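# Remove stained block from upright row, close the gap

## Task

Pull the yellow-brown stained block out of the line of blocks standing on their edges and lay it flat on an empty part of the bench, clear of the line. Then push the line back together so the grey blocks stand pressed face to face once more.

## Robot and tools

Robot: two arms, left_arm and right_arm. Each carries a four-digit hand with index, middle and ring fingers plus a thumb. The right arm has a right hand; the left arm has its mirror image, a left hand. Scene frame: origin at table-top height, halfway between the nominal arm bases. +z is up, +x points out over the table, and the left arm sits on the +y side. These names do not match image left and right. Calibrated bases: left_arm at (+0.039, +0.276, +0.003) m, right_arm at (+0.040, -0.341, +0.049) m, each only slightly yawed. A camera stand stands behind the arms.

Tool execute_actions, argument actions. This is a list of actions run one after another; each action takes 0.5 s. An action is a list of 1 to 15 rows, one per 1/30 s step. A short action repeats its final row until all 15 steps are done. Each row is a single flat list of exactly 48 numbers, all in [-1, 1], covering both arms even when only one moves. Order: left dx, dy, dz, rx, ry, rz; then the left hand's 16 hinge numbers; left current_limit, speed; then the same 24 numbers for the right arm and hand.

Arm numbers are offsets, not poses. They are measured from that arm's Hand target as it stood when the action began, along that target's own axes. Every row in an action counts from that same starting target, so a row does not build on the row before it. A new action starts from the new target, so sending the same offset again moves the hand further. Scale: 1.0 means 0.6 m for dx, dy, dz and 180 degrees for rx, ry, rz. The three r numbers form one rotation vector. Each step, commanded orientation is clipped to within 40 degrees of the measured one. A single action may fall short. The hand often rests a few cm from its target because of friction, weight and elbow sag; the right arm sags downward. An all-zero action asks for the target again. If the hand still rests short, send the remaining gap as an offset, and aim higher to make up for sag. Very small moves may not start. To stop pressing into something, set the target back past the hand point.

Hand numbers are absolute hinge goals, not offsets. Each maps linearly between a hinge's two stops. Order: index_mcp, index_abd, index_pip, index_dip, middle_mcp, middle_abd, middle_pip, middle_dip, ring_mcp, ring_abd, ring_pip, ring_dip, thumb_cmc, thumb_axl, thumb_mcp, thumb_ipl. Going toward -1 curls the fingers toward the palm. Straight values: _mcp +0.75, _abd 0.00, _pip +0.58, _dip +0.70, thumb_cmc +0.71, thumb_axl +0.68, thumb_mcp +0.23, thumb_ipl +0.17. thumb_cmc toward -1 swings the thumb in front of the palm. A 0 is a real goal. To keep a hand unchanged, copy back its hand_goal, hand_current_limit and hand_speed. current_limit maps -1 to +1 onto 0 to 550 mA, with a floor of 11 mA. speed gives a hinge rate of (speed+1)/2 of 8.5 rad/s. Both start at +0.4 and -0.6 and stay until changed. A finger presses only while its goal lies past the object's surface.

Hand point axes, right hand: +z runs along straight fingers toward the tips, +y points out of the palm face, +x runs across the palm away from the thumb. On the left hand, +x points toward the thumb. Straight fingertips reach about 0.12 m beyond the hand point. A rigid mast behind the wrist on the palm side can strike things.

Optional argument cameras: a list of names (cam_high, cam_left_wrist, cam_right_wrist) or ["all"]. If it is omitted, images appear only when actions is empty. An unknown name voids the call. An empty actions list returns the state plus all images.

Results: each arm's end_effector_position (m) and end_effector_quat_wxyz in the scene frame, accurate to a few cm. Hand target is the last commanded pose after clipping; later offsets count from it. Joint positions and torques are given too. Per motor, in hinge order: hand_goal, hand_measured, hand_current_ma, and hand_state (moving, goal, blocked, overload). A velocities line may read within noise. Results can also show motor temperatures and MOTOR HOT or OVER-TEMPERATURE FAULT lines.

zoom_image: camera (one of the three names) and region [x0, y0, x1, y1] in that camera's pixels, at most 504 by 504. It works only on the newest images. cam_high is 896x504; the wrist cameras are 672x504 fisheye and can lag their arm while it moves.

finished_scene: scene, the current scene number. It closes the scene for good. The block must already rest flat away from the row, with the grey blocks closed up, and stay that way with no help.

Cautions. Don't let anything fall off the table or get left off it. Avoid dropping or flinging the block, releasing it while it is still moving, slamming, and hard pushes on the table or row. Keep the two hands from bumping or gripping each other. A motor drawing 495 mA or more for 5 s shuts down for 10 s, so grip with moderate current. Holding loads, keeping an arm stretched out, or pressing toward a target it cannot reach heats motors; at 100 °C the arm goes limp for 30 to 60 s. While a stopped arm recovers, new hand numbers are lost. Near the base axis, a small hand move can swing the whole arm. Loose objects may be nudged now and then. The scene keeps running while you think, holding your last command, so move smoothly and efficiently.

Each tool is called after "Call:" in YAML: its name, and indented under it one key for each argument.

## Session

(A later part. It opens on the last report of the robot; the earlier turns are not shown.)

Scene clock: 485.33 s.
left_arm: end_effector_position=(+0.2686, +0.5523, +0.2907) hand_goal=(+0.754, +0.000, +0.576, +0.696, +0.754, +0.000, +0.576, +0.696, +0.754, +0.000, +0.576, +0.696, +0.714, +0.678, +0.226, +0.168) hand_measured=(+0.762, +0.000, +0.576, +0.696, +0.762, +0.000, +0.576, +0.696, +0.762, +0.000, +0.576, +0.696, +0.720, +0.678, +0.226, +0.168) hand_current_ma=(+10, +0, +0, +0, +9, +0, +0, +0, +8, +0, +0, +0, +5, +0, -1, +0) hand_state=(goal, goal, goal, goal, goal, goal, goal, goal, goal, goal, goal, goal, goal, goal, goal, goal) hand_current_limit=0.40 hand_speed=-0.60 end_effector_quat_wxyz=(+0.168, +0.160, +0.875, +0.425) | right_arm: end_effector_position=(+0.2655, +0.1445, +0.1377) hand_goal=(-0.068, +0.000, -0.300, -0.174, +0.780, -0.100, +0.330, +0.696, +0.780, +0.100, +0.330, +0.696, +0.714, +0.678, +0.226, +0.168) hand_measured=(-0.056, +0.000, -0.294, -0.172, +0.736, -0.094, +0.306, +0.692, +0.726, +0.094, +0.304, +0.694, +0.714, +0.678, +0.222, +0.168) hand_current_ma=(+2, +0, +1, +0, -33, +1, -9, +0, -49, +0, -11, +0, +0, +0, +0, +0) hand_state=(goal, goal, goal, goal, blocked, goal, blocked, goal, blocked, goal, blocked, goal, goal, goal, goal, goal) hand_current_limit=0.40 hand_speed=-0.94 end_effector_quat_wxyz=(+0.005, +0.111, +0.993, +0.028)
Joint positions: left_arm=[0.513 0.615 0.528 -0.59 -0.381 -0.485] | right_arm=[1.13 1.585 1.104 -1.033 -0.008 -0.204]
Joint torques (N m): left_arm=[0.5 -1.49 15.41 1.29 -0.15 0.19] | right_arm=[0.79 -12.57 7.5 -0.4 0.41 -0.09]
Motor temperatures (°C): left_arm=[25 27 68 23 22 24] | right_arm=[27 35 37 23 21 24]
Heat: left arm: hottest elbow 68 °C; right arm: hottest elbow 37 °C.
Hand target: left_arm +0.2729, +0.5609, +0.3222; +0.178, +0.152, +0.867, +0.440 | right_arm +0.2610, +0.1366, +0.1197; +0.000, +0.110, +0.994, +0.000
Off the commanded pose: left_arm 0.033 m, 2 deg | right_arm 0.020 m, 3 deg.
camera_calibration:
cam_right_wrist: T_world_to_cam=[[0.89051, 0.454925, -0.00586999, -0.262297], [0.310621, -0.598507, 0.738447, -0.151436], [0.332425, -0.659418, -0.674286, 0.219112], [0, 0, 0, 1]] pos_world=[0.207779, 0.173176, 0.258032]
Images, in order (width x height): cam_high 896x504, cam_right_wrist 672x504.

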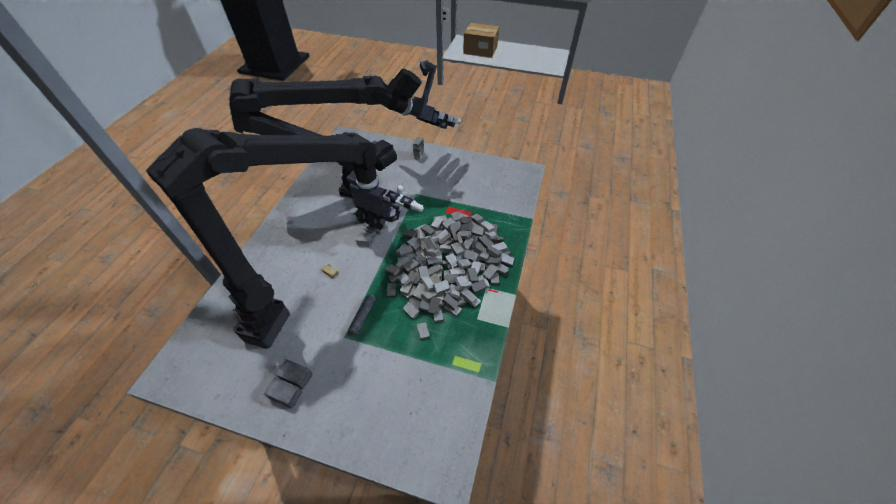

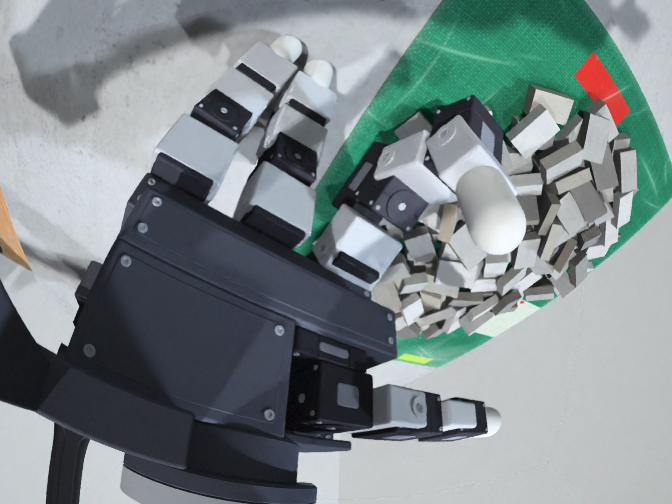

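Call:
execute_actions:
  actions:
    - [[0,0,0,0,0,0,0.754,0,0.576,0.696,0.754,0,0.576,0.696,0.754,0,0.576,0.696,0.714,0.678,0.226,0.168,0.4,-0.6, 0,0,0,0,0,0,-0.068,0,-0.3,-0.174,0.79,-0.1,0.36,0.696,0.83,0.1,0.38,0.696,0.714,0.678,0.226,0.168,0.4,-0.94]]
  cameras: ["cam_high","cam_right_wrist"]

Call:
zoom_image:
  camera: "cam_high"
  region: [352, 220, 388, 250]

Call:
zoom_image:
  camera: "cam_right_wrist"
  region: [240, 0, 400, 120]

Scene clock: 506.80 s.
left_arm: end_effector_position=(+0.2686, +0.5523, +0.2907) hand_goal=(+0.754, +0.000, +0.576, +0.696, +0.754, +0.000, +0.576, +0.696, +0.754, +0.000, +0.576, +0.696, +0.714, +0.678, +0.226, +0.168) hand_measured=(+0.762, +0.000, +0.576, +0.696, +0.762, +0.000, +0.576, +0.696, +0.762, +0.000, +0.576, +0.696, +0.720, +0.678, +0.226, +0.168) hand_current_ma=(+10, +0, +0, +0, +9, +0, +0, +0, +8, +0, +0, +0, +5, +0, -1, +0) hand_state=(goal, goal, goal, goal, goal, goal, goal, goal, goal, goal, goal, goal, goal, goal, goal, goal) hand_current_limit=0.40 hand_speed=-0.60 end_effector_quat_wxyz=(+0.168, +0.160, +0.875, +0.425) | right_arm: end_effector_position=(+0.2655, +0.1445, +0.1380) hand_goal=(-0.068, +0.000, -0.300, -0.174, +0.790, -0.100, +0.360, +0.696, +0.830, +0.100, +0.380, +0.696, +0.714, +0.678, +0.226, +0.168) hand_measured=(-0.056, +0.000, -0.294, -0.172, +0.742, -0.094, +0.316, +0.690, +0.734, +0.094, +0.318, +0.688, +0.714, +0.678, +0.222, +0.168) hand_current_ma=(+2, +0, +1, +0, -40, +1, -29, -1, -154, +0, -58, -1, +0, +0, +0, +0) hand_state=(goal, goal, goal, goal, blocked, goal, blocked, goal, blocked, goal, blocked, goal, goal, goal, goal, goal) hand_current_limit=0.40 hand_speed=-0.94 end_effector_quat_wxyz=(+0.005, +0.111, +0.993, +0.028)
Joint positions: left_arm=[0.513 0.615 0.528 -0.59 -0.381 -0.485] | right_arm=[1.13 1.585 1.104 -1.033 -0.008 -0.204]
Joint torques (N m): left_arm=[0.38 -1.44 15.5 1.29 -0.16 0.19] | right_arm=[0.91 -12.4 7.53 -0.43 0.41 -0.1]
Motor temperatures (°C): left_arm=[25 27 69 23 22 24] | right_arm=[27 34 35 23 22 24]
Heat: left arm: hottest elbow 69 °C; right arm: hottest elbow 35 °C.
Hand target: left_arm +0.2729, +0.5609, +0.3222; +0.178, +0.152, +0.867, +0.440 | right_arm +0.2610, +0.1366, +0.1197; +0.000, +0.110, +0.994, +0.000
Off the commanded pose: left_arm 0.033 m, 2 deg | right_arm 0.020 m, 3 deg.
camera_calibration:
cam_right_wrist: T_world_to_cam=[[0.890545, 0.454865, -0.00526263, -0.262449], [0.310311, -0.598994, 0.738182, -0.151515], [0.332621, -0.659018, -0.674581, 0.219348], [0, 0, 0, 1]] pos_world=[0.20778, 0.173176, 0.258432]
Images, in order (width x height): cam_high 896x504, cam_right_wrist 672x504.

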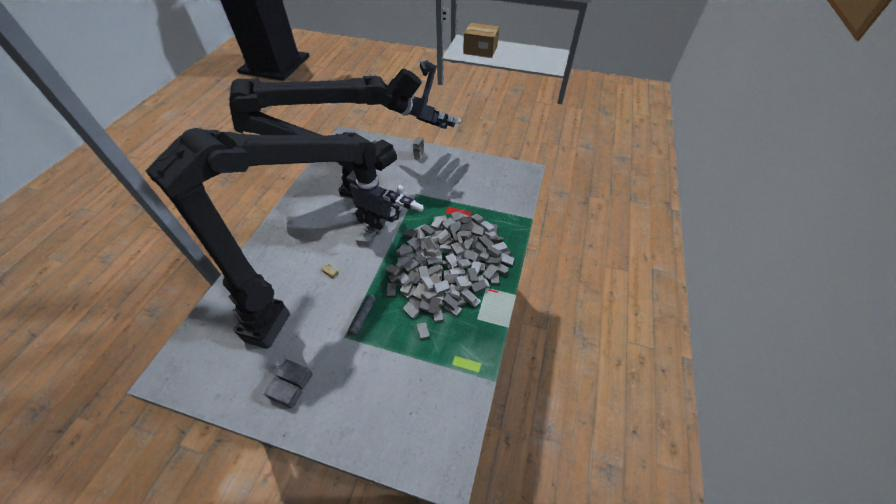

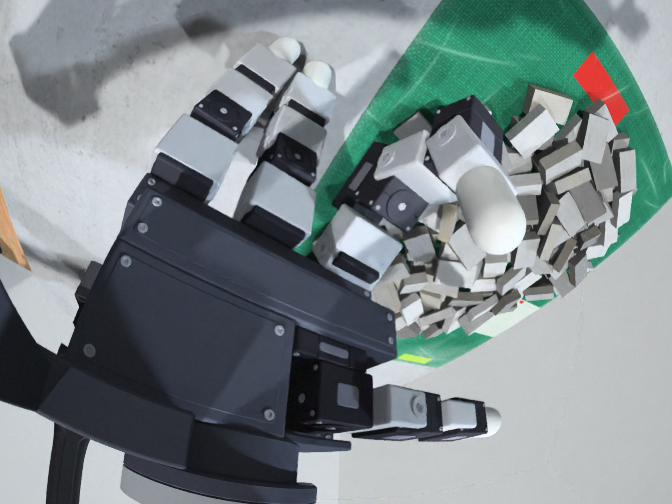

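Scaled by 14.000 from the camera's 896x504 image, which has a finer 1280x720 frame.

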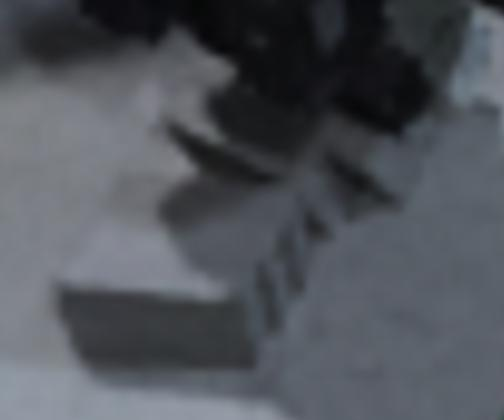

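Scaled by 3.150 from the camera's 672x504 image, which has a finer 960x720 frame.

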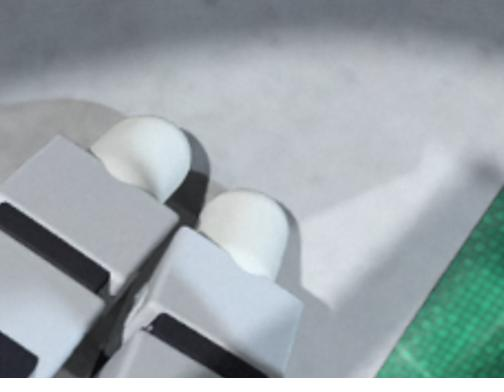

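Call:
execute_actions:
  actions:
    - [[0,0,0,0,0,0,0.754,0,0.576,0.696,0.754,0,0.576,0.696,0.754,0,0.576,0.696,0.714,0.678,0.226,0.168,0.4,-0.6, 0,0,0,0,0,0,-0.068,0,-0.3,-0.174,0.5,-0.1,0.5,0.696,0.5,0.1,0.5,0.696,0.714,0.678,0.226,0.168,0.4,-0.9]]
    - [[0,0,0,0,0,0,0.754,0,0.576,0.696,0.754,0,0.576,0.696,0.754,0,0.576,0.696,0.714,0.678,0.226,0.168,0.4,-0.6, 0,0.03,-0.02,0,0,0,-0.068,0,-0.3,-0.174,0.5,-0.1,0.5,0.696,0.5,0.1,0.5,0.696,0.714,0.678,0.226,0.168,0.4,-0.9]]
    - [[0,0,0,0,0,0,0.754,0,0.576,0.696,0.754,0,0.576,0.696,0.754,0,0.576,0.696,0.714,0.678,0.226,0.168,0.4,-0.6, 0,0,-0.06,0,0,0,-0.068,0,-0.3,-0.174,0.5,-0.1,0.5,0.696,0.5,0.1,0.5,0.696,0.714,0.678,0.226,0.168,0.4,-0.9]]
  cameras: ["cam_high","cam_right_wrist"]

Call:
zoom_image:
  camera: "cam_high"
  region: [352, 220, 388, 250]

Call:
zoom_image:
  camera: "cam_right_wrist"
  region: [240, 0, 400, 120]

Scene clock: 516.03 s.
left_arm: end_effector_position=(+0.2686, +0.5523, +0.2907) hand_goal=(+0.754, +0.000, +0.576, +0.696, +0.754, +0.000, +0.576, +0.696, +0.754, +0.000, +0.576, +0.696, +0.714, +0.678, +0.226, +0.168) hand_measured=(+0.762, +0.000, +0.576, +0.696, +0.762, +0.000, +0.576, +0.696, +0.762, +0.000, +0.576, +0.696, +0.720, +0.678, +0.226, +0.168) hand_current_ma=(+10, +0, +0, +0, +9, +0, +0, +0, +8, +0, +0, +0, +5, +0, -1, +0) hand_state=(goal, goal, goal, goal, goal, goal, goal, goal, goal, goal, goal, goal, goal, goal, goal, goal) hand_current_limit=0.40 hand_speed=-0.60 end_effector_quat_wxyz=(+0.168, +0.160, +0.875, +0.425) | right_arm: end_effector_position=(+0.2640, +0.1383, +0.1457) hand_goal=(-0.068, +0.000, -0.300, -0.174, +0.500, -0.100, +0.500, +0.696, +0.500, +0.100, +0.500, +0.696, +0.714, +0.678, +0.226, +0.168) hand_measured=(-0.056, +0.000, -0.294, -0.172, +0.502, -0.092, +0.500, +0.694, +0.498, +0.094, +0.496, +0.692, +0.714, +0.678, +0.222, +0.168) hand_current_ma=(+2, +0, +1, +0, +0, +1, +0, +0, +0, +0, +0, +0, +0, +0, +0, +0) hand_state=(goal, goal, goal, goal, goal, goal, goal, goal, goal, goal, goal, goal, goal, goal, goal, goal) hand_current_limit=0.40 hand_speed=-0.90 end_effector_quat_wxyz=(-0.007, +0.112, +0.993, -0.019)
Joint positions: left_arm=[0.513 0.615 0.528 -0.59 -0.381 -0.485] | right_arm=[1.13 1.608 1.18 -1.183 -0.001 -0.203]
Joint torques (N m): left_arm=[0.56 -1.44 15.43 1.39 -0.16 0.19] | right_arm=[1.67 -16.26 11.38 -0.09 0.1 -0.01]
Motor temperatures (°C): left_arm=[25 27 69 23 22 24] | right_arm=[27 34 35 23 22 24]
Heat: left arm: hottest elbow 69 °C; right arm: hottest elbow 35 °C.
Hand target: left_arm +0.2729, +0.5609, +0.3222; +0.178, +0.152, +0.867, +0.440 | right_arm +0.2650, +0.1542, +0.1677; +0.000, +0.110, +0.994, +0.000
Off the commanded pose: left_arm 0.033 m, 2 deg | right_arm 0.027 m, 2 deg.
camera_calibration:
cam_right_wrist: T_world_to_cam=[[0.889638, 0.450143, -0.07691, -0.246832], [0.335683, -0.530423, 0.77844, -0.182414], [0.309614, -0.718347, -0.62299, 0.227577], [0, 0, 0, 1]] pos_world=[0.210363, 0.177832, 0.264793]
Images, in order (width x height): cam_high 896x504, cam_right_wrist 672x504.

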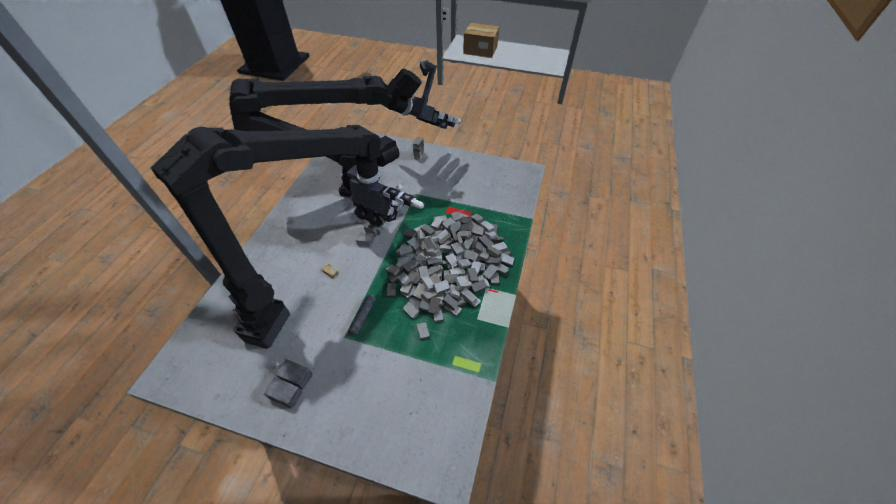

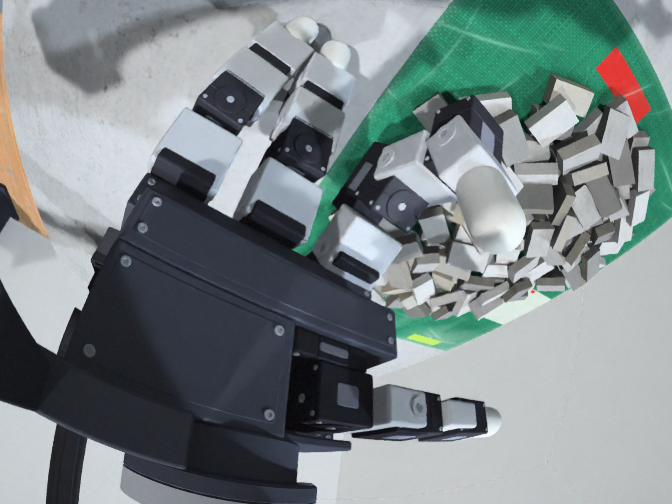

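Scaled by 14.000 from the camera's 896x504 image, which has a finer 1280x720 frame.

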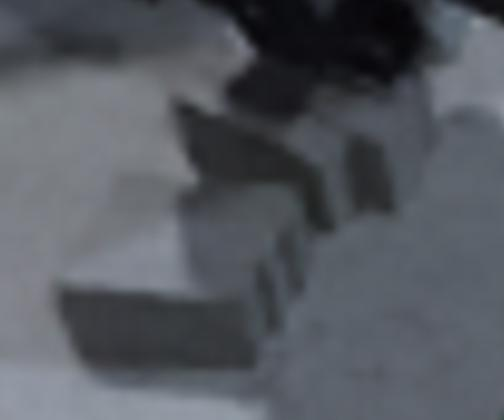

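Scaled by 3.150 from the camera's 672x504 image, which has a finer 960x720 frame.

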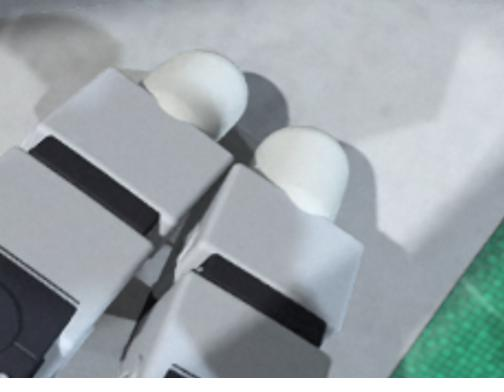

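Call:
execute_actions:
  actions:
    - [[0,0,0,0,0,0,0.754,0,0.576,0.696,0.754,0,0.576,0.696,0.754,0,0.576,0.696,0.714,0.678,0.226,0.168,0.4,-0.6, 0,0,-0.075,0,0,0,-0.068,0,-0.3,-0.174,0.72,0,0.576,0.696,0.72,0,0.576,0.696,0.714,0.678,0.226,0.168,0.4,-0.8]]
    - [[0,0,0,0,0,0,0.754,0,0.576,0.696,0.754,0,0.576,0.696,0.754,0,0.576,0.696,0.714,0.678,0.226,0.168,0.4,-0.6, 0.033,-0.038,-0.005,0,0,0,-0.068,0,-0.3,-0.174,0.72,0,0.576,0.696,0.72,0,0.576,0.696,0.714,0.678,0.226,0.168,0.4,-0.8]]
    - [[0,0,0,0,0,0,0.754,0,0.576,0.696,0.754,0,0.576,0.696,0.754,0,0.576,0.696,0.714,0.678,0.226,0.168,0.4,-0.6, 0.033,-0.038,0,0,0,0,-0.068,0,-0.3,-0.174,0.72,0,0.576,0.696,0.72,0,0.576,0.696,0.714,0.678,0.226,0.168,0.4,-0.8]]
  cameras: ["cam_high","cam_right_wrist"]

Call:
zoom_image:
  camera: "cam_high"
  region: [352, 220, 388, 250]

Call:
zoom_image:
  camera: "cam_right_wrist"
  region: [270, 0, 430, 120]

Scene clock: 532.37 s.
left_arm: end_effector_position=(+0.2686, +0.5523, +0.2907) hand_goal=(+0.754, +0.000, +0.576, +0.696, +0.754, +0.000, +0.576, +0.696, +0.754, +0.000, +0.576, +0.696, +0.714, +0.678, +0.226, +0.168) hand_measured=(+0.762, +0.000, +0.576, +0.696, +0.762, +0.000, +0.576, +0.696, +0.762, +0.000, +0.576, +0.696, +0.720, +0.678, +0.226, +0.168) hand_current_ma=(+10, +0, +0, +0, +9, +0, +0, +0, +8, +0, +0, +0, +5, +0, -1, +0) hand_state=(goal, goal, goal, goal, goal, goal, goal, goal, goal, goal, goal, goal, goal, goal, goal, goal) hand_current_limit=0.40 hand_speed=-0.60 end_effector_quat_wxyz=(+0.168, +0.160, +0.875, +0.425) | right_arm: end_effector_position=(+0.2216, +0.1215, +0.2157) hand_goal=(-0.068, +0.000, -0.300, -0.174, +0.720, +0.000, +0.576, +0.696, +0.720, +0.000, +0.576, +0.696, +0.714, +0.678, +0.226, +0.168) hand_measured=(-0.056, +0.000, -0.294, -0.172, +0.718, -0.004, +0.574, +0.694, +0.718, +0.002, +0.574, +0.694, +0.714, +0.678, +0.222, +0.168) hand_current_ma=(+2, +0, +1, +0, +0, +0, +0, +0, +0, +0, +0, +0, +0, +0, +0, +0) hand_state=(goal, goal, goal, goal, goal, goal, goal, goal, goal, goal, goal, goal, goal, goal, goal, goal) hand_current_limit=0.40 hand_speed=-0.80 end_effector_quat_wxyz=(+0.000, +0.110, +0.994, +0.002)
Joint positions: left_arm=[0.513 0.615 0.528 -0.59 -0.381 -0.485] | right_arm=[1.207 1.441 1.174 -1.301 -0.001 -0.132]
Joint torques (N m): left_arm=[0.5 -1.67 15.45 1.37 -0.13 0.18] | right_arm=[1.38 -13.86 7.66 0.27 0.1 0.03]
Motor temperatures (°C): left_arm=[25 27 69 23 22 24] | right_arm=[27 35 39 23 22 24]
Heat: left arm: hottest elbow 69 °C; right arm: hottest elbow 39 °C.
Hand target: left_arm +0.2729, +0.5609, +0.3222; +0.178, +0.152, +0.867, +0.440 | right_arm +0.2163, +0.1184, +0.2157; +0.000, +0.110, +0.994, +0.000
Off the commanded pose: left_arm 0.033 m, 2 deg | right_arm 0.006 m, 0 deg.
camera_calibration:
cam_right_wrist: T_world_to_cam=[[0.888309, 0.457261, -0.042659, -0.204213], [0.324562, -0.559359, 0.762743, -0.222312], [0.324911, -0.691397, -0.645293, 0.270502], [0, 0, 0, 1]] pos_world=[0.16567, 0.15605, 0.335409]
Images, in order (width x height): cam_high 896x504, cam_right_wrist 672x504.

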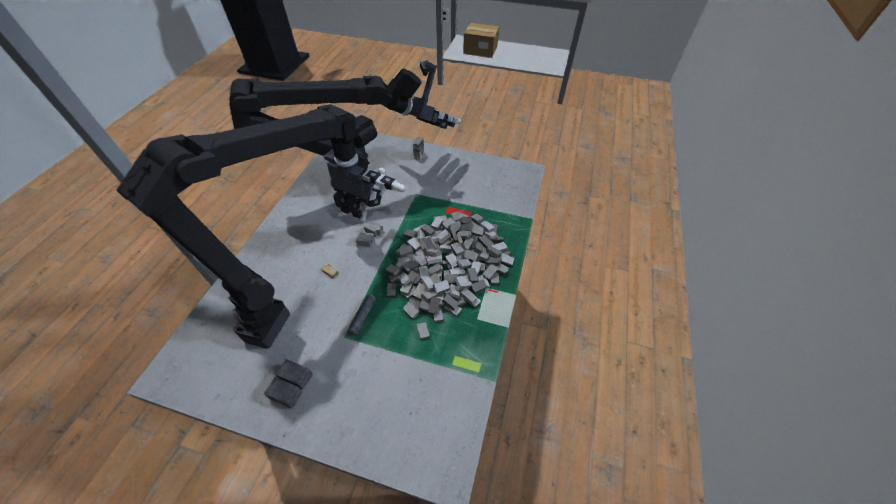

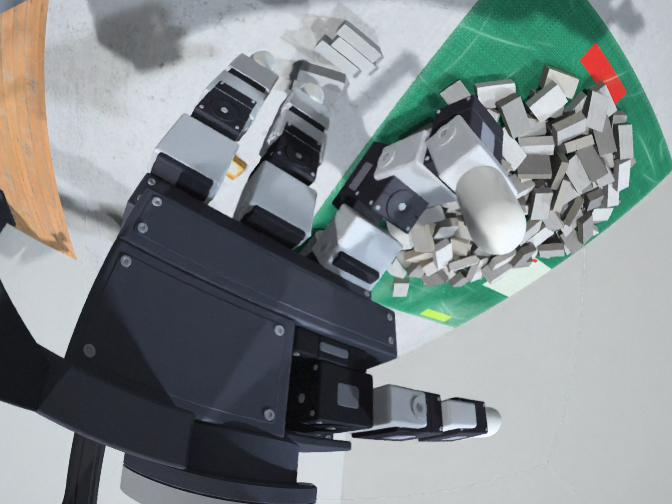

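Scaled by 14.000 from the camera's 896x504 image, which has a finer 1280x720 frame.

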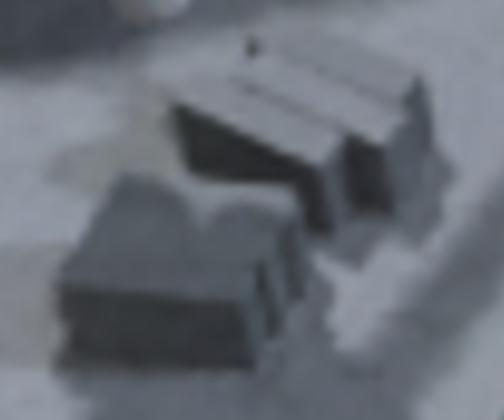

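Scaled by 3.150 from the camera's 672x504 image, which has a finer 960x720 frame.

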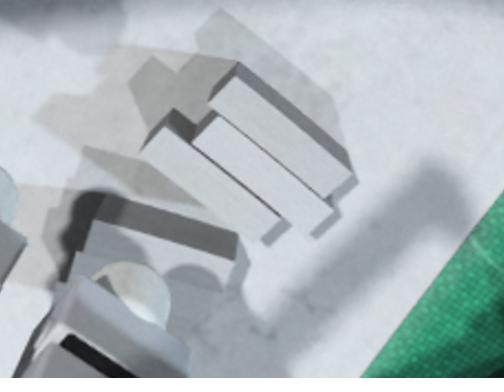

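Call:
execute_actions:
  actions:
    - [[0,0,0,0,0,0,0.754,0,0.576,0.696,0.754,0,0.576,0.696,0.754,0,0.576,0.696,0.714,0.678,0.226,0.168,0.4,-0.6, -0.04,-0.0414,0,0,0,0,-0.068,0,-0.3,-0.174,1.0,-0.1,0.285,0.696,1.0,0.1,0.285,0.696,0.714,0.678,0.226,0.168,0.4,-0.8]]
    - [[0,0,0,0,0,0,0.754,0,0.576,0.696,0.754,0,0.576,0.696,0.754,0,0.576,0.696,0.714,0.678,0.226,0.168,0.4,-0.6, -0.0388,-0.0414,0,0,0,0,-0.068,0,-0.3,-0.174,1.0,-0.1,0.285,0.696,1.0,0.1,0.285,0.696,0.714,0.678,0.226,0.168,0.4,-0.8]]
    - [[0,0,0,0,0,0,0.754,0,0.576,0.696,0.754,0,0.576,0.696,0.754,0,0.576,0.696,0.714,0.678,0.226,0.168,0.4,-0.6, 0,0,0.05,0,0,0,-0.068,0,-0.3,-0.174,1.0,-0.1,0.285,0.696,1.0,0.1,0.285,0.696,0.714,0.678,0.226,0.168,0.4,-0.8]]
  cameras: ["cam_high","cam_right_wrist"]

Call:
zoom_image:
  camera: "cam_high"
  region: [345, 210, 400, 255]

Call:
zoom_image:
  camera: "cam_right_wrist"
  region: [240, 0, 400, 120]

Scene clock: 618.00 s.
left_arm: end_effector_position=(+0.2686, +0.5523, +0.2907) hand_goal=(+0.754, +0.000, +0.576, +0.696, +0.754, +0.000, +0.576, +0.696, +0.754, +0.000, +0.576, +0.696, +0.714, +0.678, +0.226, +0.168) hand_measured=(+0.762, +0.000, +0.576, +0.696, +0.762, +0.000, +0.576, +0.696, +0.762, +0.000, +0.576, +0.696, +0.720, +0.678, +0.226, +0.168) hand_current_ma=(+10, +0, +0, +0, +9, +0, +0, +0, +8, +0, +0, +0, +5, +0, -1, +0) hand_state=(goal, goal, goal, goal, goal, goal, goal, goal, goal, goal, goal, goal, goal, goal, goal, goal) hand_current_limit=0.40 hand_speed=-0.60 end_effector_quat_wxyz=(+0.168, +0.160, +0.875, +0.425) | right_arm: end_effector_position=(+0.2492, +0.0606, +0.1947) hand_goal=(-0.068, +0.000, -0.300, -0.174, +1.000, -0.100, +0.286, +0.696, +1.000, +0.100, +0.286, +0.696, +0.714, +0.678, +0.226, +0.168) hand_measured=(-0.056, +0.000, -0.294, -0.172, +0.992, -0.092, +0.288, +0.694, +0.990, +0.094, +0.288, +0.694, +0.714, +0.678, +0.222, +0.168) hand_current_ma=(+2, +0, +1, +0, -1, +1, +0, +0, -2, -1, +0, +0, +0, +0, +0, +0) hand_state=(goal, goal, goal, goal, goal, goal, goal, goal, goal, goal, goal, goal, goal, goal, goal, goal) hand_current_limit=0.40 hand_speed=-0.80 end_effector_quat_wxyz=(+0.002, +0.110, +0.994, +0.005)
Joint positions: left_arm=[0.513 0.615 0.528 -0.59 -0.381 -0.485] | right_arm=[1.079 1.337 1.011 -1.233 0.001 -0.257]
Joint torques (N m): left_arm=[0.67 -1.61 15.47 1.35 -0.18 0.18] | right_arm=[-0.21 -9.35 7.62 0.9 0.01 -0.18]
Motor temperatures (°C): left_arm=[25 26 71 23 22 24] | right_arm=[27 34 37 23 21 24]
Heat: left arm: hottest elbow 71 °C; right arm: hottest elbow 37 °C.
Hand target: left_arm +0.2729, +0.5609, +0.3222; +0.178, +0.152, +0.867, +0.440 | right_arm +0.2517, +0.0596, +0.1857; +0.000, +0.110, +0.994, +0.000
Off the commanded pose: left_arm 0.033 m, 2 deg | right_arm 0.010 m, 1 deg.
camera_calibration:
cam_right_wrist: T_world_to_cam=[[0.889444, 0.455747, -0.0344245, -0.203556], [0.318934, -0.564957, 0.760989, -0.247186], [0.32737, -0.687836, -0.64785, 0.205621], [0, 0, 0, 1]] pos_world=[0.192574, 0.0945542, 0.31431]
Images, in order (width x height): cam_high 896x504, cam_right_wrist 672x504.

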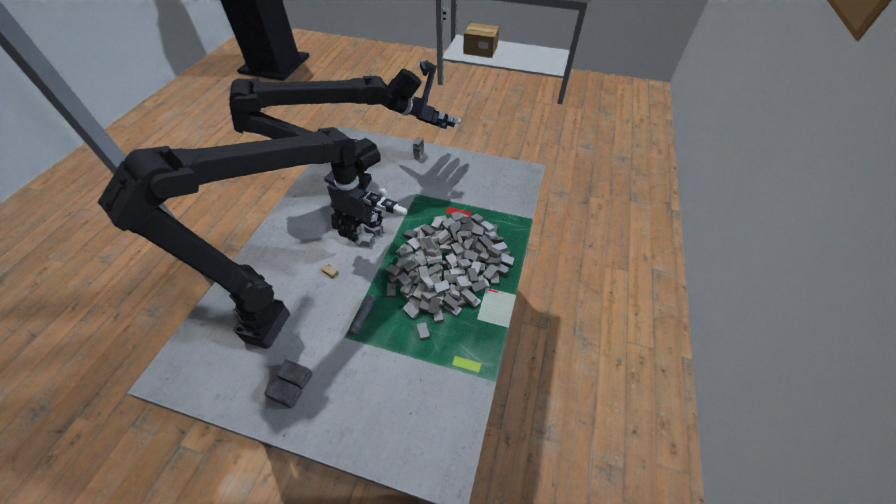

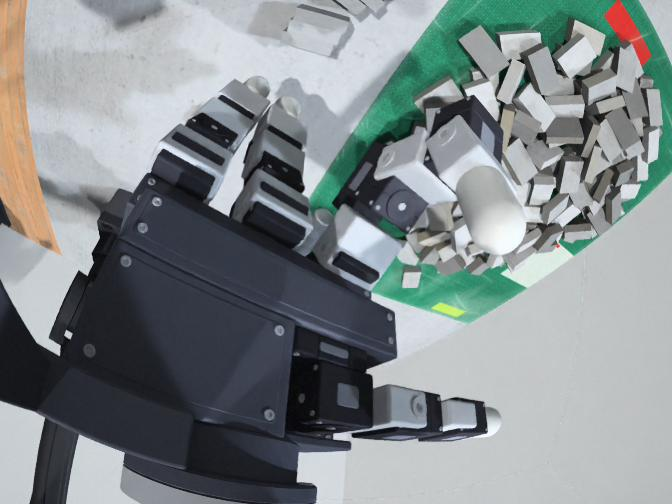

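Scaled by 9.164 from the camera's 896x504 image, which has a finer 1280x720 frame.

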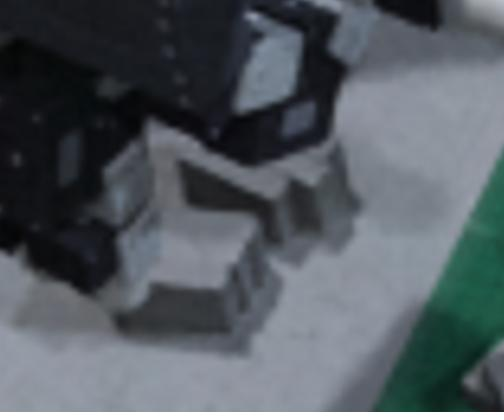

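Scaled by 3.150 from the camera's 672x504 image, which has a finer 960x720 frame.

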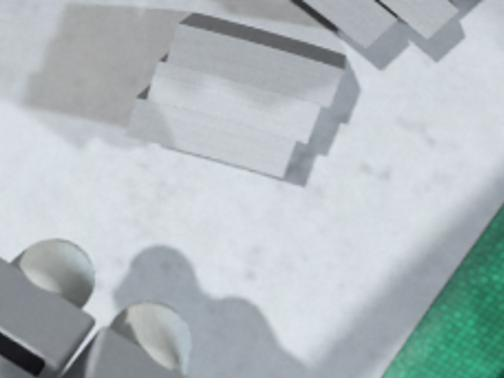

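Call:
execute_actions:
  actions:
    - [[0,0,0,0,0,0,0.754,0,0.576,0.696,0.754,0,0.576,0.696,0.754,0,0.576,0.696,0.714,0.678,0.226,0.168,0.4,-0.6, 0.003,-0.033,0,0,0,0,-0.068,0,-0.3,-0.174,0.945,-0.1,0.051,0.696,0.945,0.1,0.051,0.696,0.714,0.678,0.226,0.168,0.4,-0.8]]
    - [[0,0,0,0,0,0,0.754,0,0.576,0.696,0.754,0,0.576,0.696,0.754,0,0.576,0.696,0.714,0.678,0.226,0.168,0.4,-0.6, 0,0,0.07,0,0,0,-0.068,0,-0.3,-0.174,0.945,-0.1,0.051,0.696,0.945,0.1,0.051,0.696,0.714,0.678,0.226,0.168,0.4,-0.8]]
  cameras: ["cam_right_wrist"]

Call:
zoom_image:
  camera: "cam_right_wrist"
  region: [240, 0, 400, 120]

Scene clock: 646.17 s.
left_arm: end_effector_position=(+0.2686, +0.5523, +0.2907) hand_goal=(+0.754, +0.000, +0.576, +0.696, +0.754, +0.000, +0.576, +0.696, +0.754, +0.000, +0.576, +0.696, +0.714, +0.678, +0.226, +0.168) hand_measured=(+0.762, +0.000, +0.576, +0.696, +0.762, +0.000, +0.576, +0.696, +0.762, +0.000, +0.576, +0.696, +0.720, +0.678, +0.226, +0.168) hand_current_ma=(+10, +0, +0, +0, +9, +0, +0, +0, +8, +0, +0, +0, +5, +0, -1, +0) hand_state=(goal, goal, goal, goal, goal, goal, goal, goal, goal, goal, goal, goal, goal, goal, goal, goal) hand_current_limit=0.40 hand_speed=-0.60 end_effector_quat_wxyz=(+0.168, +0.160, +0.875, +0.425) | right_arm: end_effector_position=(+0.2412, +0.0433, +0.1545) hand_goal=(-0.068, +0.000, -0.300, -0.174, +0.946, -0.100, +0.052, +0.696, +0.946, +0.100, +0.052, +0.696, +0.714, +0.678, +0.226, +0.168) hand_measured=(-0.056, +0.000, -0.294, -0.172, +0.946, -0.096, +0.056, +0.694, +0.946, +0.096, +0.056, +0.694, +0.714, +0.678, +0.222, +0.168) hand_current_ma=(+2, +0, +1, +0, +0, +0, +0, +0, +0, +0, +0, +0, +0, +0, +0, +0) hand_state=(goal, goal, goal, goal, goal, goal, goal, goal, goal, goal, goal, goal, goal, goal, goal, goal) hand_current_limit=0.40 hand_speed=-0.80 end_effector_quat_wxyz=(+0.003, +0.107, +0.994, +0.008)
Joint positions: left_arm=[0.513 0.615 0.528 -0.59 -0.381 -0.485] | right_arm=[1.075 1.326 0.887 -1.114 0.001 -0.268]
Joint torques (N m): left_arm=[0.56 -1.44 15.57 1.21 -0.14 0.17] | right_arm=[-0.85 -8.06 7.36 0.95 0 -0.17]
Motor temperatures (°C): left_arm=[25 26 72 23 22 24] | right_arm=[27 34 37 23 21 24]
Heat: left arm: hottest elbow 72 °C; right arm: hottest elbow 37 °C.
Hand target: left_arm +0.2729, +0.5609, +0.3222; +0.178, +0.152, +0.867, +0.440 | right_arm +0.2456, +0.0406, +0.1437; +0.000, +0.110, +0.994, +0.000
Off the commanded pose: left_arm 0.033 m, 2 deg | right_arm 0.012 m, 1 deg.
camera_calibration:
cam_right_wrist: T_world_to_cam=[[0.886712, 0.46133, -0.0302628, -0.190236], [0.320543, -0.566298, 0.759315, -0.223933], [0.333157, -0.682994, -0.650019, 0.16897], [0, 0, 0, 1]] pos_world=[0.184171, 0.0763543, 0.274112]
Images, in order (width x height): cam_right_wrist 672x504.

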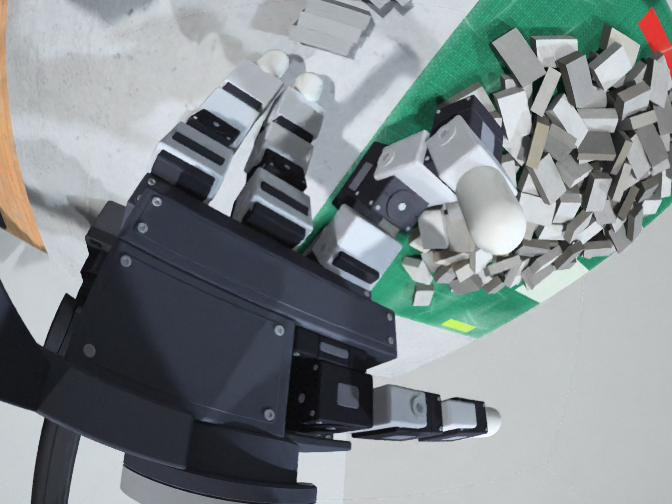

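Scaled by 3.150 from the camera's 672x504 image, which has a finer 960x720 frame.

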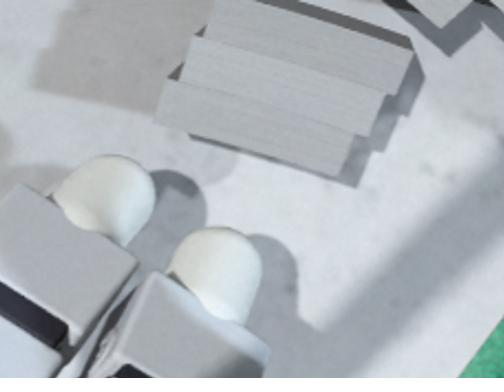

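Call:
execute_actions:
  actions:
    - [[0,0,0,0,0,0,0.754,0,0.576,0.696,0.754,0,0.576,0.696,0.754,0,0.576,0.696,0.714,0.678,0.226,0.168,0.4,-0.6, 0,0,0.042,0,0,0,-0.068,0,-0.3,-0.174,0.945,-0.1,0.051,0.696,0.945,0.1,0.051,0.696,0.714,0.678,0.226,0.168,0.4,-0.8]]

Scene clock: 650.93 s.
left_arm: end_effector_position=(+0.2686, +0.5523, +0.2907) hand_goal=(+0.754, +0.000, +0.576, +0.696, +0.754, +0.000, +0.576, +0.696, +0.754, +0.000, +0.576, +0.696, +0.714, +0.678, +0.226, +0.168) hand_measured=(+0.762, +0.000, +0.576, +0.696, +0.762, +0.000, +0.576, +0.696, +0.762, +0.000, +0.576, +0.696, +0.720, +0.678, +0.226, +0.168) hand_current_ma=(+10, +0, +0, +0, +9, +0, +0, +0, +8, +0, +0, +0, +5, +0, -1, +0) hand_state=(goal, goal, goal, goal, goal, goal, goal, goal, goal, goal, goal, goal, goal, goal, goal, goal) hand_current_limit=0.40 hand_speed=-0.60 end_effector_quat_wxyz=(+0.168, +0.160, +0.875, +0.425) | right_arm: end_effector_position=(+0.2413, +0.0435, +0.1281) hand_goal=(-0.068, +0.000, -0.300, -0.174, +0.946, -0.100, +0.052, +0.696, +0.946, +0.100, +0.052, +0.696, +0.714, +0.678, +0.226, +0.168) hand_measured=(-0.056, +0.000, -0.294, -0.172, +0.946, -0.096, +0.056, +0.694, +0.946, +0.096, +0.056, +0.694, +0.714, +0.678, +0.222, +0.168) hand_current_ma=(+2, +0, +1, +0, +0, +0, +0, +0, +0, +0, +0, +0, +0, +0, +0, +0) hand_state=(goal, goal, goal, goal, goal, goal, goal, goal, goal, goal, goal, goal, goal, goal, goal, goal) hand_current_limit=0.40 hand_speed=-0.80 end_effector_quat_wxyz=(+0.003, +0.107, +0.994, +0.006)
Joint positions: left_arm=[0.513 0.615 0.528 -0.59 -0.381 -0.485] | right_arm=[1.075 1.365 0.846 -1.038 0.001 -0.268]
Joint torques (N m): left_arm=[0.73 -1.49 15.43 1.21 -0.15 0.17] | right_arm=[-0.79 -8.47 7.1 0.9 0.02 -0.18]
Motor temperatures (°C): left_arm=[25 26 72 23 22 24] | right_arm=[27 34 37 23 21 24]
Heat: left arm: hottest elbow 72 °C; right arm: hottest elbow 37 °C.
Hand target: left_arm +0.2729, +0.5609, +0.3222; +0.178, +0.152, +0.867, +0.440 | right_arm +0.2456, +0.0405, +0.1184; +0.000, +0.110, +0.994, +0.000
Off the commanded pose: left_arm 0.033 m, 2 deg | right_arm 0.011 m, 1 deg.

Call:
execute_actions:
  actions:
    - [[0,0,0,0,0,0,0.754,0,0.576,0.696,0.754,0,0.576,0.696,0.754,0,0.576,0.696,0.714,0.678,0.226,0.168,0.4,-0.6, 0,0.017,-0.04,0,0,0,-0.068,0,-0.3,-0.174,0.945,-0.1,0.051,0.696,0.945,0.1,0.051,0.696,0.714,0.678,0.226,0.168,0.4,-0.8]]
  cameras: ["cam_right_wrist"]

Call:
zoom_image:
  camera: "cam_right_wrist"
  region: [240, 0, 400, 120]

Scene clock: 655.33 s.
left_arm: end_effector_position=(+0.2686, +0.5523, +0.2907) hand_goal=(+0.754, +0.000, +0.576, +0.696, +0.754, +0.000, +0.576, +0.696, +0.754, +0.000, +0.576, +0.696, +0.714, +0.678, +0.226, +0.168) hand_measured=(+0.762, +0.000, +0.576, +0.696, +0.762, +0.000, +0.576, +0.696, +0.762, +0.000, +0.576, +0.696, +0.720, +0.678, +0.226, +0.168) hand_current_ma=(+10, +0, +0, +0, +9, +0, +0, +0, +8, +0, +0, +0, +5, +0, -1, +0) hand_state=(goal, goal, goal, goal, goal, goal, goal, goal, goal, goal, goal, goal, goal, goal, goal, goal) hand_current_limit=0.40 hand_speed=-0.60 end_effector_quat_wxyz=(+0.168, +0.160, +0.875, +0.425) | right_arm: end_effector_position=(+0.2386, +0.0384, +0.1303) hand_goal=(-0.068, +0.000, -0.300, -0.174, +0.946, -0.100, +0.052, +0.696, +0.946, +0.100, +0.052, +0.696, +0.714, +0.678, +0.226, +0.168) hand_measured=(-0.056, +0.000, -0.294, -0.172, +0.946, -0.096, +0.056, +0.694, +0.946, +0.096, +0.056, +0.694, +0.714, +0.678, +0.222, +0.168) hand_current_ma=(+2, +0, +1, +0, +0, +0, +0, +0, +0, +0, +0, +0, +0, +0, +0, +0) hand_state=(goal, goal, goal, goal, goal, goal, goal, goal, goal, goal, goal, goal, goal, goal, goal, goal) hand_current_limit=0.40 hand_speed=-0.80 end_effector_quat_wxyz=(-0.004, +0.107, +0.994, -0.010)
Joint positions: left_arm=[0.513 0.615 0.528 -0.59 -0.381 -0.485] | right_arm=[1.075 1.365 0.861 -1.088 0.001 -0.268]
Joint torques (N m): left_arm=[0.38 -1.61 15.53 1.26 -0.15 0.17] | right_arm=[-0.15 -9.35 10.95 0.06 0.02 -0.11]
Motor temperatures (°C): left_arm=[25 26 72 23 22 24] | right_arm=[27 34 37 23 21 24]
Heat: left arm: hottest elbow 72 °C; right arm: hottest elbow 37 °C.
Hand target: left_arm +0.2729, +0.5609, +0.3222; +0.178, +0.152, +0.867, +0.440 | right_arm +0.2478, +0.0506, +0.1425; +0.000, +0.110, +0.994, +0.000
Off the commanded pose: left_arm 0.033 m, 2 deg | right_arm 0.019 m, 1 deg.
camera_calibration:
cam_right_wrist: T_world_to_cam=[[0.885904, 0.459804, -0.061278, -0.182053], [0.334017, -0.540654, 0.772092, -0.213329], [0.321881, -0.704467, -0.632549, 0.151839], [0, 0, 0, 1]] pos_world=[0.183663, 0.0753377, 0.249599]
Images, in order (width x height): cam_right_wrist 672x504.

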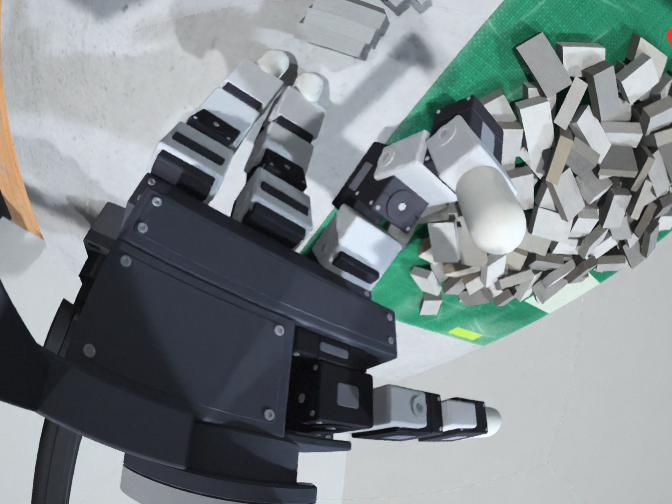

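Scaled by 3.150 from the camera's 672x504 image, which has a finer 960x720 frame.

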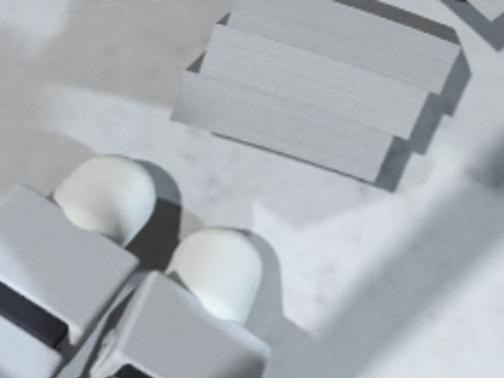

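Call:
execute_actions:
  actions:
    - [[0,0,0,0,0,0,0.754,0,0.576,0.696,0.754,0,0.576,0.696,0.754,0,0.576,0.696,0.714,0.678,0.226,0.168,0.4,-0.6, 0,0.02,-0.005,0,0,0,-0.068,0,-0.3,-0.174,0.89,-0.1,0.19,0.696,0.89,0.1,0.19,0.696,0.714,0.678,0.226,0.168,0.4,-0.9]]
  cameras: ["cam_right_wrist"]

Call:
zoom_image:
  camera: "cam_right_wrist"
  region: [240, 0, 400, 120]

Scene clock: 666.47 s.
left_arm: end_effector_position=(+0.2686, +0.5523, +0.2907) hand_goal=(+0.754, +0.000, +0.576, +0.696, +0.754, +0.000, +0.576, +0.696, +0.754, +0.000, +0.576, +0.696, +0.714, +0.678, +0.226, +0.168) hand_measured=(+0.762, +0.000, +0.576, +0.696, +0.762, +0.000, +0.576, +0.696, +0.762, +0.000, +0.576, +0.696, +0.720, +0.678, +0.226, +0.168) hand_current_ma=(+10, +0, +0, +0, +9, +0, +0, +0, +8, +0, +0, +0, +5, +0, -1, +0) hand_state=(goal, goal, goal, goal, goal, goal, goal, goal, goal, goal, goal, goal, goal, goal, goal, goal) hand_current_limit=0.40 hand_speed=-0.60 end_effector_quat_wxyz=(+0.168, +0.160, +0.875, +0.425) | right_arm: end_effector_position=(+0.2445, +0.0495, +0.1393) hand_goal=(-0.068, +0.000, -0.300, -0.174, +0.890, -0.100, +0.190, +0.696, +0.890, +0.100, +0.190, +0.696, +0.714, +0.678, +0.226, +0.168) hand_measured=(-0.056, +0.000, -0.294, -0.172, +0.890, -0.096, +0.188, +0.694, +0.890, +0.096, +0.188, +0.694, +0.714, +0.678, +0.222, +0.168) hand_current_ma=(+2, +0, +1, +0, +0, +0, +0, +0, +0, +0, +0, +0, +0, +0, +0, +0) hand_state=(goal, goal, goal, goal, goal, goal, goal, goal, goal, goal, goal, goal, goal, goal, goal, goal) hand_current_limit=0.40 hand_speed=-0.90 end_effector_quat_wxyz=(-0.001, +0.107, +0.994, -0.003)
Joint positions: left_arm=[0.513 0.615 0.528 -0.59 -0.381 -0.485] | right_arm=[1.075 1.378 0.897 -1.097 0.001 -0.268]
Joint torques (N m): left_arm=[0.79 -1.67 15.51 1.32 -0.15 0.18] | right_arm=[0.79 -8.47 11 -0.01 0.01 -0.02]
Motor temperatures (°C): left_arm=[25 26 72 23 22 24] | right_arm=[27 34 37 23 21 24]
Heat: left arm: hottest elbow 72 °C; right arm: hottest elbow 37 °C.
Hand target: left_arm +0.2729, +0.5609, +0.3222; +0.178, +0.152, +0.867, +0.440 | right_arm +0.2504, +0.0622, +0.1454; +0.000, +0.110, +0.994, +0.000
Off the commanded pose: left_arm 0.033 m, 2 deg | right_arm 0.015 m, 0 deg.
camera_calibration:
cam_right_wrist: T_world_to_cam=[[0.886266, 0.460541, -0.0493459, -0.193558], [0.328811, -0.550547, 0.767321, -0.213855], [0.326215, -0.696276, -0.639362, 0.163068], [0, 0, 0, 1]] pos_world=[0.188666, 0.0849441, 0.258804]
Images, in order (width x height): cam_right_wrist 672x504.

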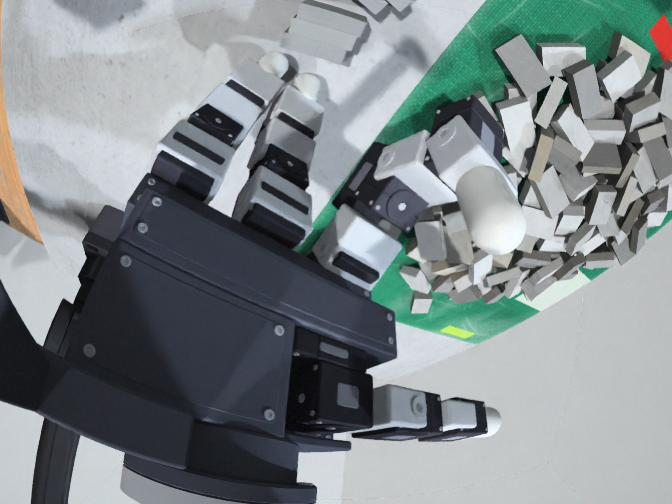

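Scaled by 3.150 from the camera's 672x504 image, which has a finer 960x720 frame.

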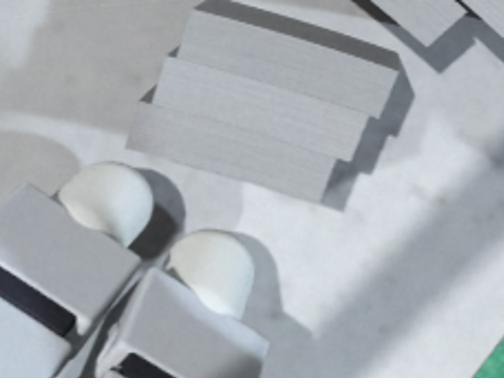

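Call:
execute_actions:
  actions:
    - [[0,0,0,0,0,0,0.754,0,0.576,0.696,0.754,0,0.576,0.696,0.754,0,0.576,0.696,0.714,0.678,0.226,0.168,0.4,-0.6, 0.005,-0.025,0,0,0,0,-0.068,0,-0.3,-0.174,0.945,-0.1,0.051,0.696,0.945,0.1,0.051,0.696,0.714,0.678,0.226,0.168,0.4,-0.8]]
    - [[0,0,0,0,0,0,0.754,0,0.576,0.696,0.754,0,0.576,0.696,0.754,0,0.576,0.696,0.714,0.678,0.226,0.168,0.4,-0.6, 0,0,0.042,0,0,0,-0.068,0,-0.3,-0.174,0.945,-0.1,0.051,0.696,0.945,0.1,0.051,0.696,0.714,0.678,0.226,0.168,0.4,-0.8]]
  cameras: ["cam_right_wrist"]

Call:
zoom_image:
  camera: "cam_right_wrist"
  region: [240, 0, 400, 120]

Scene clock: 684.03 s.
left_arm: end_effector_position=(+0.2686, +0.5523, +0.2907) hand_goal=(+0.754, +0.000, +0.576, +0.696, +0.754, +0.000, +0.576, +0.696, +0.754, +0.000, +0.576, +0.696, +0.714, +0.678, +0.226, +0.168) hand_measured=(+0.762, +0.000, +0.576, +0.696, +0.762, +0.000, +0.576, +0.696, +0.762, +0.000, +0.576, +0.696, +0.720, +0.678, +0.226, +0.168) hand_current_ma=(+10, +0, +0, +0, +9, +0, +0, +0, +8, +0, +0, +0, +5, +0, -1, +0) hand_state=(goal, goal, goal, goal, goal, goal, goal, goal, goal, goal, goal, goal, goal, goal, goal, goal) hand_current_limit=0.40 hand_speed=-0.60 end_effector_quat_wxyz=(+0.168, +0.160, +0.875, +0.425) | right_arm: end_effector_position=(+0.2448, +0.0501, +0.1320) hand_goal=(-0.068, +0.000, -0.300, -0.174, +0.946, -0.100, +0.052, +0.696, +0.946, +0.100, +0.052, +0.696, +0.714, +0.678, +0.226, +0.168) hand_measured=(-0.056, +0.000, -0.294, -0.172, +0.940, -0.096, +0.056, +0.694, +0.940, +0.096, +0.056, +0.694, +0.714, +0.678, +0.222, +0.168) hand_current_ma=(+2, +0, +1, +0, -1, +0, +0, +0, -1, +0, +0, +0, +0, +0, +0, +0) hand_state=(goal, goal, goal, goal, goal, goal, goal, goal, goal, goal, goal, goal, goal, goal, goal, goal) hand_current_limit=0.40 hand_speed=-0.80 end_effector_quat_wxyz=(+0.004, +0.107, +0.994, +0.008)
Joint positions: left_arm=[0.513 0.615 0.528 -0.59 -0.381 -0.485] | right_arm=[1.075 1.376 0.867 -1.043 0.001 -0.268]
Joint torques (N m): left_arm=[0.21 -1.38 15.53 1.31 -0.13 0.19] | right_arm=[0.44 -8.53 6.91 0.91 0.01 -0.04]
Motor temperatures (°C): left_arm=[25 26 73 23 22 24] | right_arm=[27 34 38 23 21 24]
Heat: left arm: hottest elbow 73 °C; right arm: hottest elbow 38 °C.
Hand target: left_arm +0.2729, +0.5609, +0.3222; +0.178, +0.152, +0.867, +0.440 | right_arm +0.2442, +0.0482, +0.1203; +0.000, +0.110, +0.994, +0.000
Off the commanded pose: left_arm 0.033 m, 2 deg | right_arm 0.012 m, 1 deg.
camera_calibration:
cam_right_wrist: T_world_to_cam=[[0.886733, 0.46139, -0.0286949, -0.197381], [0.319856, -0.567539, 0.758677, -0.203808], [0.333761, -0.681923, -0.650834, 0.157723], [0, 0, 0, 1]] pos_world=[0.187572, 0.0829551, 0.251612]
Images, in order (width x height): cam_right_wrist 672x504.

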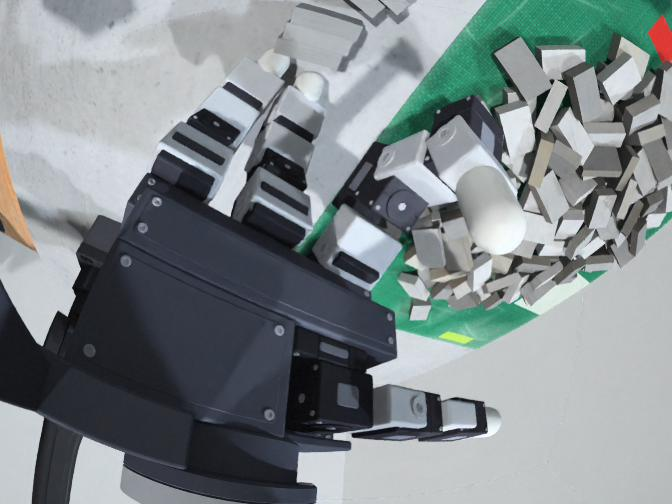

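Scaled by 3.150 from the camera's 672x504 image, which has a finer 960x720 frame.

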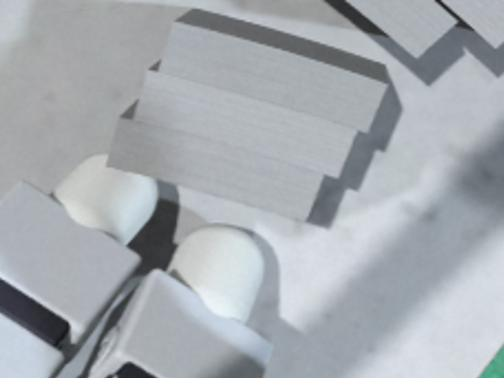

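Call:
execute_actions:
  actions:
    - [[0,0,0,0,0,0,0.754,0,0.576,0.696,0.754,0,0.576,0.696,0.754,0,0.576,0.696,0.714,0.678,0.226,0.168,0.4,-0.6, 0,0,-0.025,0,0,0,-0.068,0,-0.3,-0.174,0.88,-0.1,0.22,0.696,0.88,0.1,0.22,0.696,0.714,0.678,0.226,0.168,0.4,-0.94]]
    - [[0,0,0,0,0,0,0.754,0,0.576,0.696,0.754,0,0.576,0.696,0.754,0,0.576,0.696,0.714,0.678,0.226,0.168,0.4,-0.6, 0,0,0,0,0,0,-0.068,0,-0.3,-0.174,0.8,-0.1,0.32,0.696,0.8,0.1,0.32,0.696,0.714,0.678,0.226,0.168,0.4,-0.94]]
  cameras: ["cam_right_wrist"]

Call:
zoom_image:
  camera: "cam_right_wrist"
  region: [240, 0, 400, 120]

Scene clock: 691.97 s.
left_arm: end_effector_position=(+0.2686, +0.5523, +0.2907) hand_goal=(+0.754, +0.000, +0.576, +0.696, +0.754, +0.000, +0.576, +0.696, +0.754, +0.000, +0.576, +0.696, +0.714, +0.678, +0.226, +0.168) hand_measured=(+0.762, +0.000, +0.576, +0.696, +0.762, +0.000, +0.576, +0.696, +0.762, +0.000, +0.576, +0.696, +0.720, +0.678, +0.226, +0.168) hand_current_ma=(+10, +0, +0, +0, +9, +0, +0, +0, +8, +0, +0, +0, +5, +0, -1, +0) hand_state=(goal, goal, goal, goal, goal, goal, goal, goal, goal, goal, goal, goal, goal, goal, goal, goal) hand_current_limit=0.40 hand_speed=-0.60 end_effector_quat_wxyz=(+0.168, +0.160, +0.875, +0.425) | right_arm: end_effector_position=(+0.2420, +0.0448, +0.1299) hand_goal=(-0.068, +0.000, -0.300, -0.174, +0.800, -0.100, +0.320, +0.696, +0.800, +0.100, +0.320, +0.696, +0.714, +0.678, +0.226, +0.168) hand_measured=(-0.056, +0.000, -0.294, -0.172, +0.794, -0.094, +0.302, +0.694, +0.798, +0.094, +0.312, +0.694, +0.714, +0.678, +0.222, +0.168) hand_current_ma=(+2, +0, +1, +0, -1, +0, -5, +0, +0, +0, -1, +0, +0, +0, +0, +0) hand_state=(goal, goal, goal, goal, goal, goal, goal, goal, goal, goal, goal, goal, goal, goal, goal, goal) hand_current_limit=0.40 hand_speed=-0.94 end_effector_quat_wxyz=(-0.001, +0.107, +0.994, -0.003)
Joint positions: left_arm=[0.513 0.615 0.528 -0.59 -0.381 -0.485] | right_arm=[1.075 1.376 0.867 -1.067 0.001 -0.268]
Joint torques (N m): left_arm=[0.73 -1.38 15.35 1.4 -0.17 0.21] | right_arm=[0.44 -10.4 8.83 0.03 0.02 -0.04]
Motor temperatures (°C): left_arm=[25 26 73 23 22 24] | right_arm=[27 34 37 23 21 24]
Heat: left arm: hottest elbow 73 °C; right arm: hottest elbow 37 °C.
Hand target: left_arm +0.2729, +0.5609, +0.3222; +0.178, +0.152, +0.867, +0.440 | right_arm +0.2442, +0.0482, +0.1353; +0.000, +0.110, +0.994, +0.000
Off the commanded pose: left_arm 0.033 m, 2 deg | right_arm 0.007 m, 0 deg.
camera_calibration:
cam_right_wrist: T_world_to_cam=[[0.8863, 0.460573, -0.0484147, -0.189883], [0.328401, -0.551338, 0.766929, -0.208171], [0.326534, -0.695628, -0.639904, 0.154626], [0, 0, 0, 1]] pos_world=[0.186166, 0.0802446, 0.249404]
Images, in order (width x height): cam_right_wrist 672x504.

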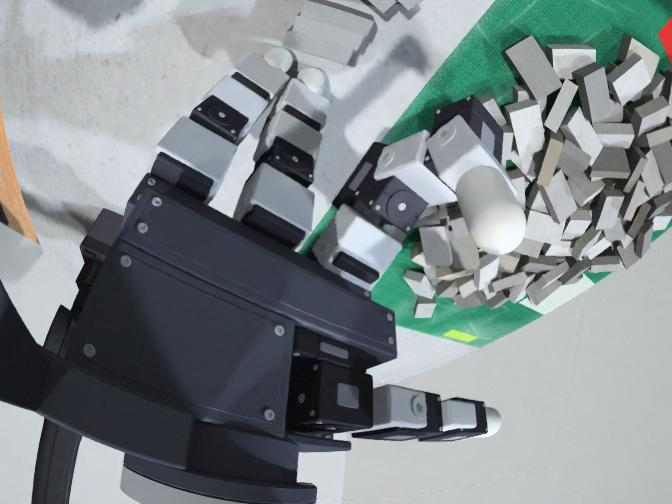

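Scaled by 3.150 from the camera's 672x504 image, which has a finer 960x720 frame.

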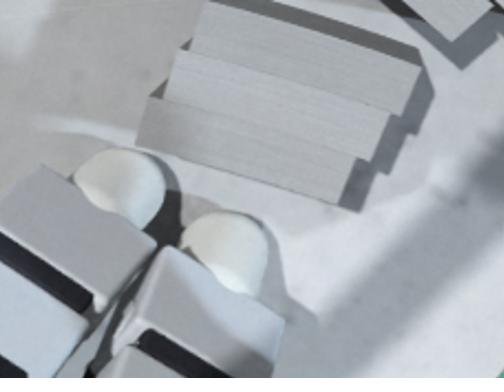

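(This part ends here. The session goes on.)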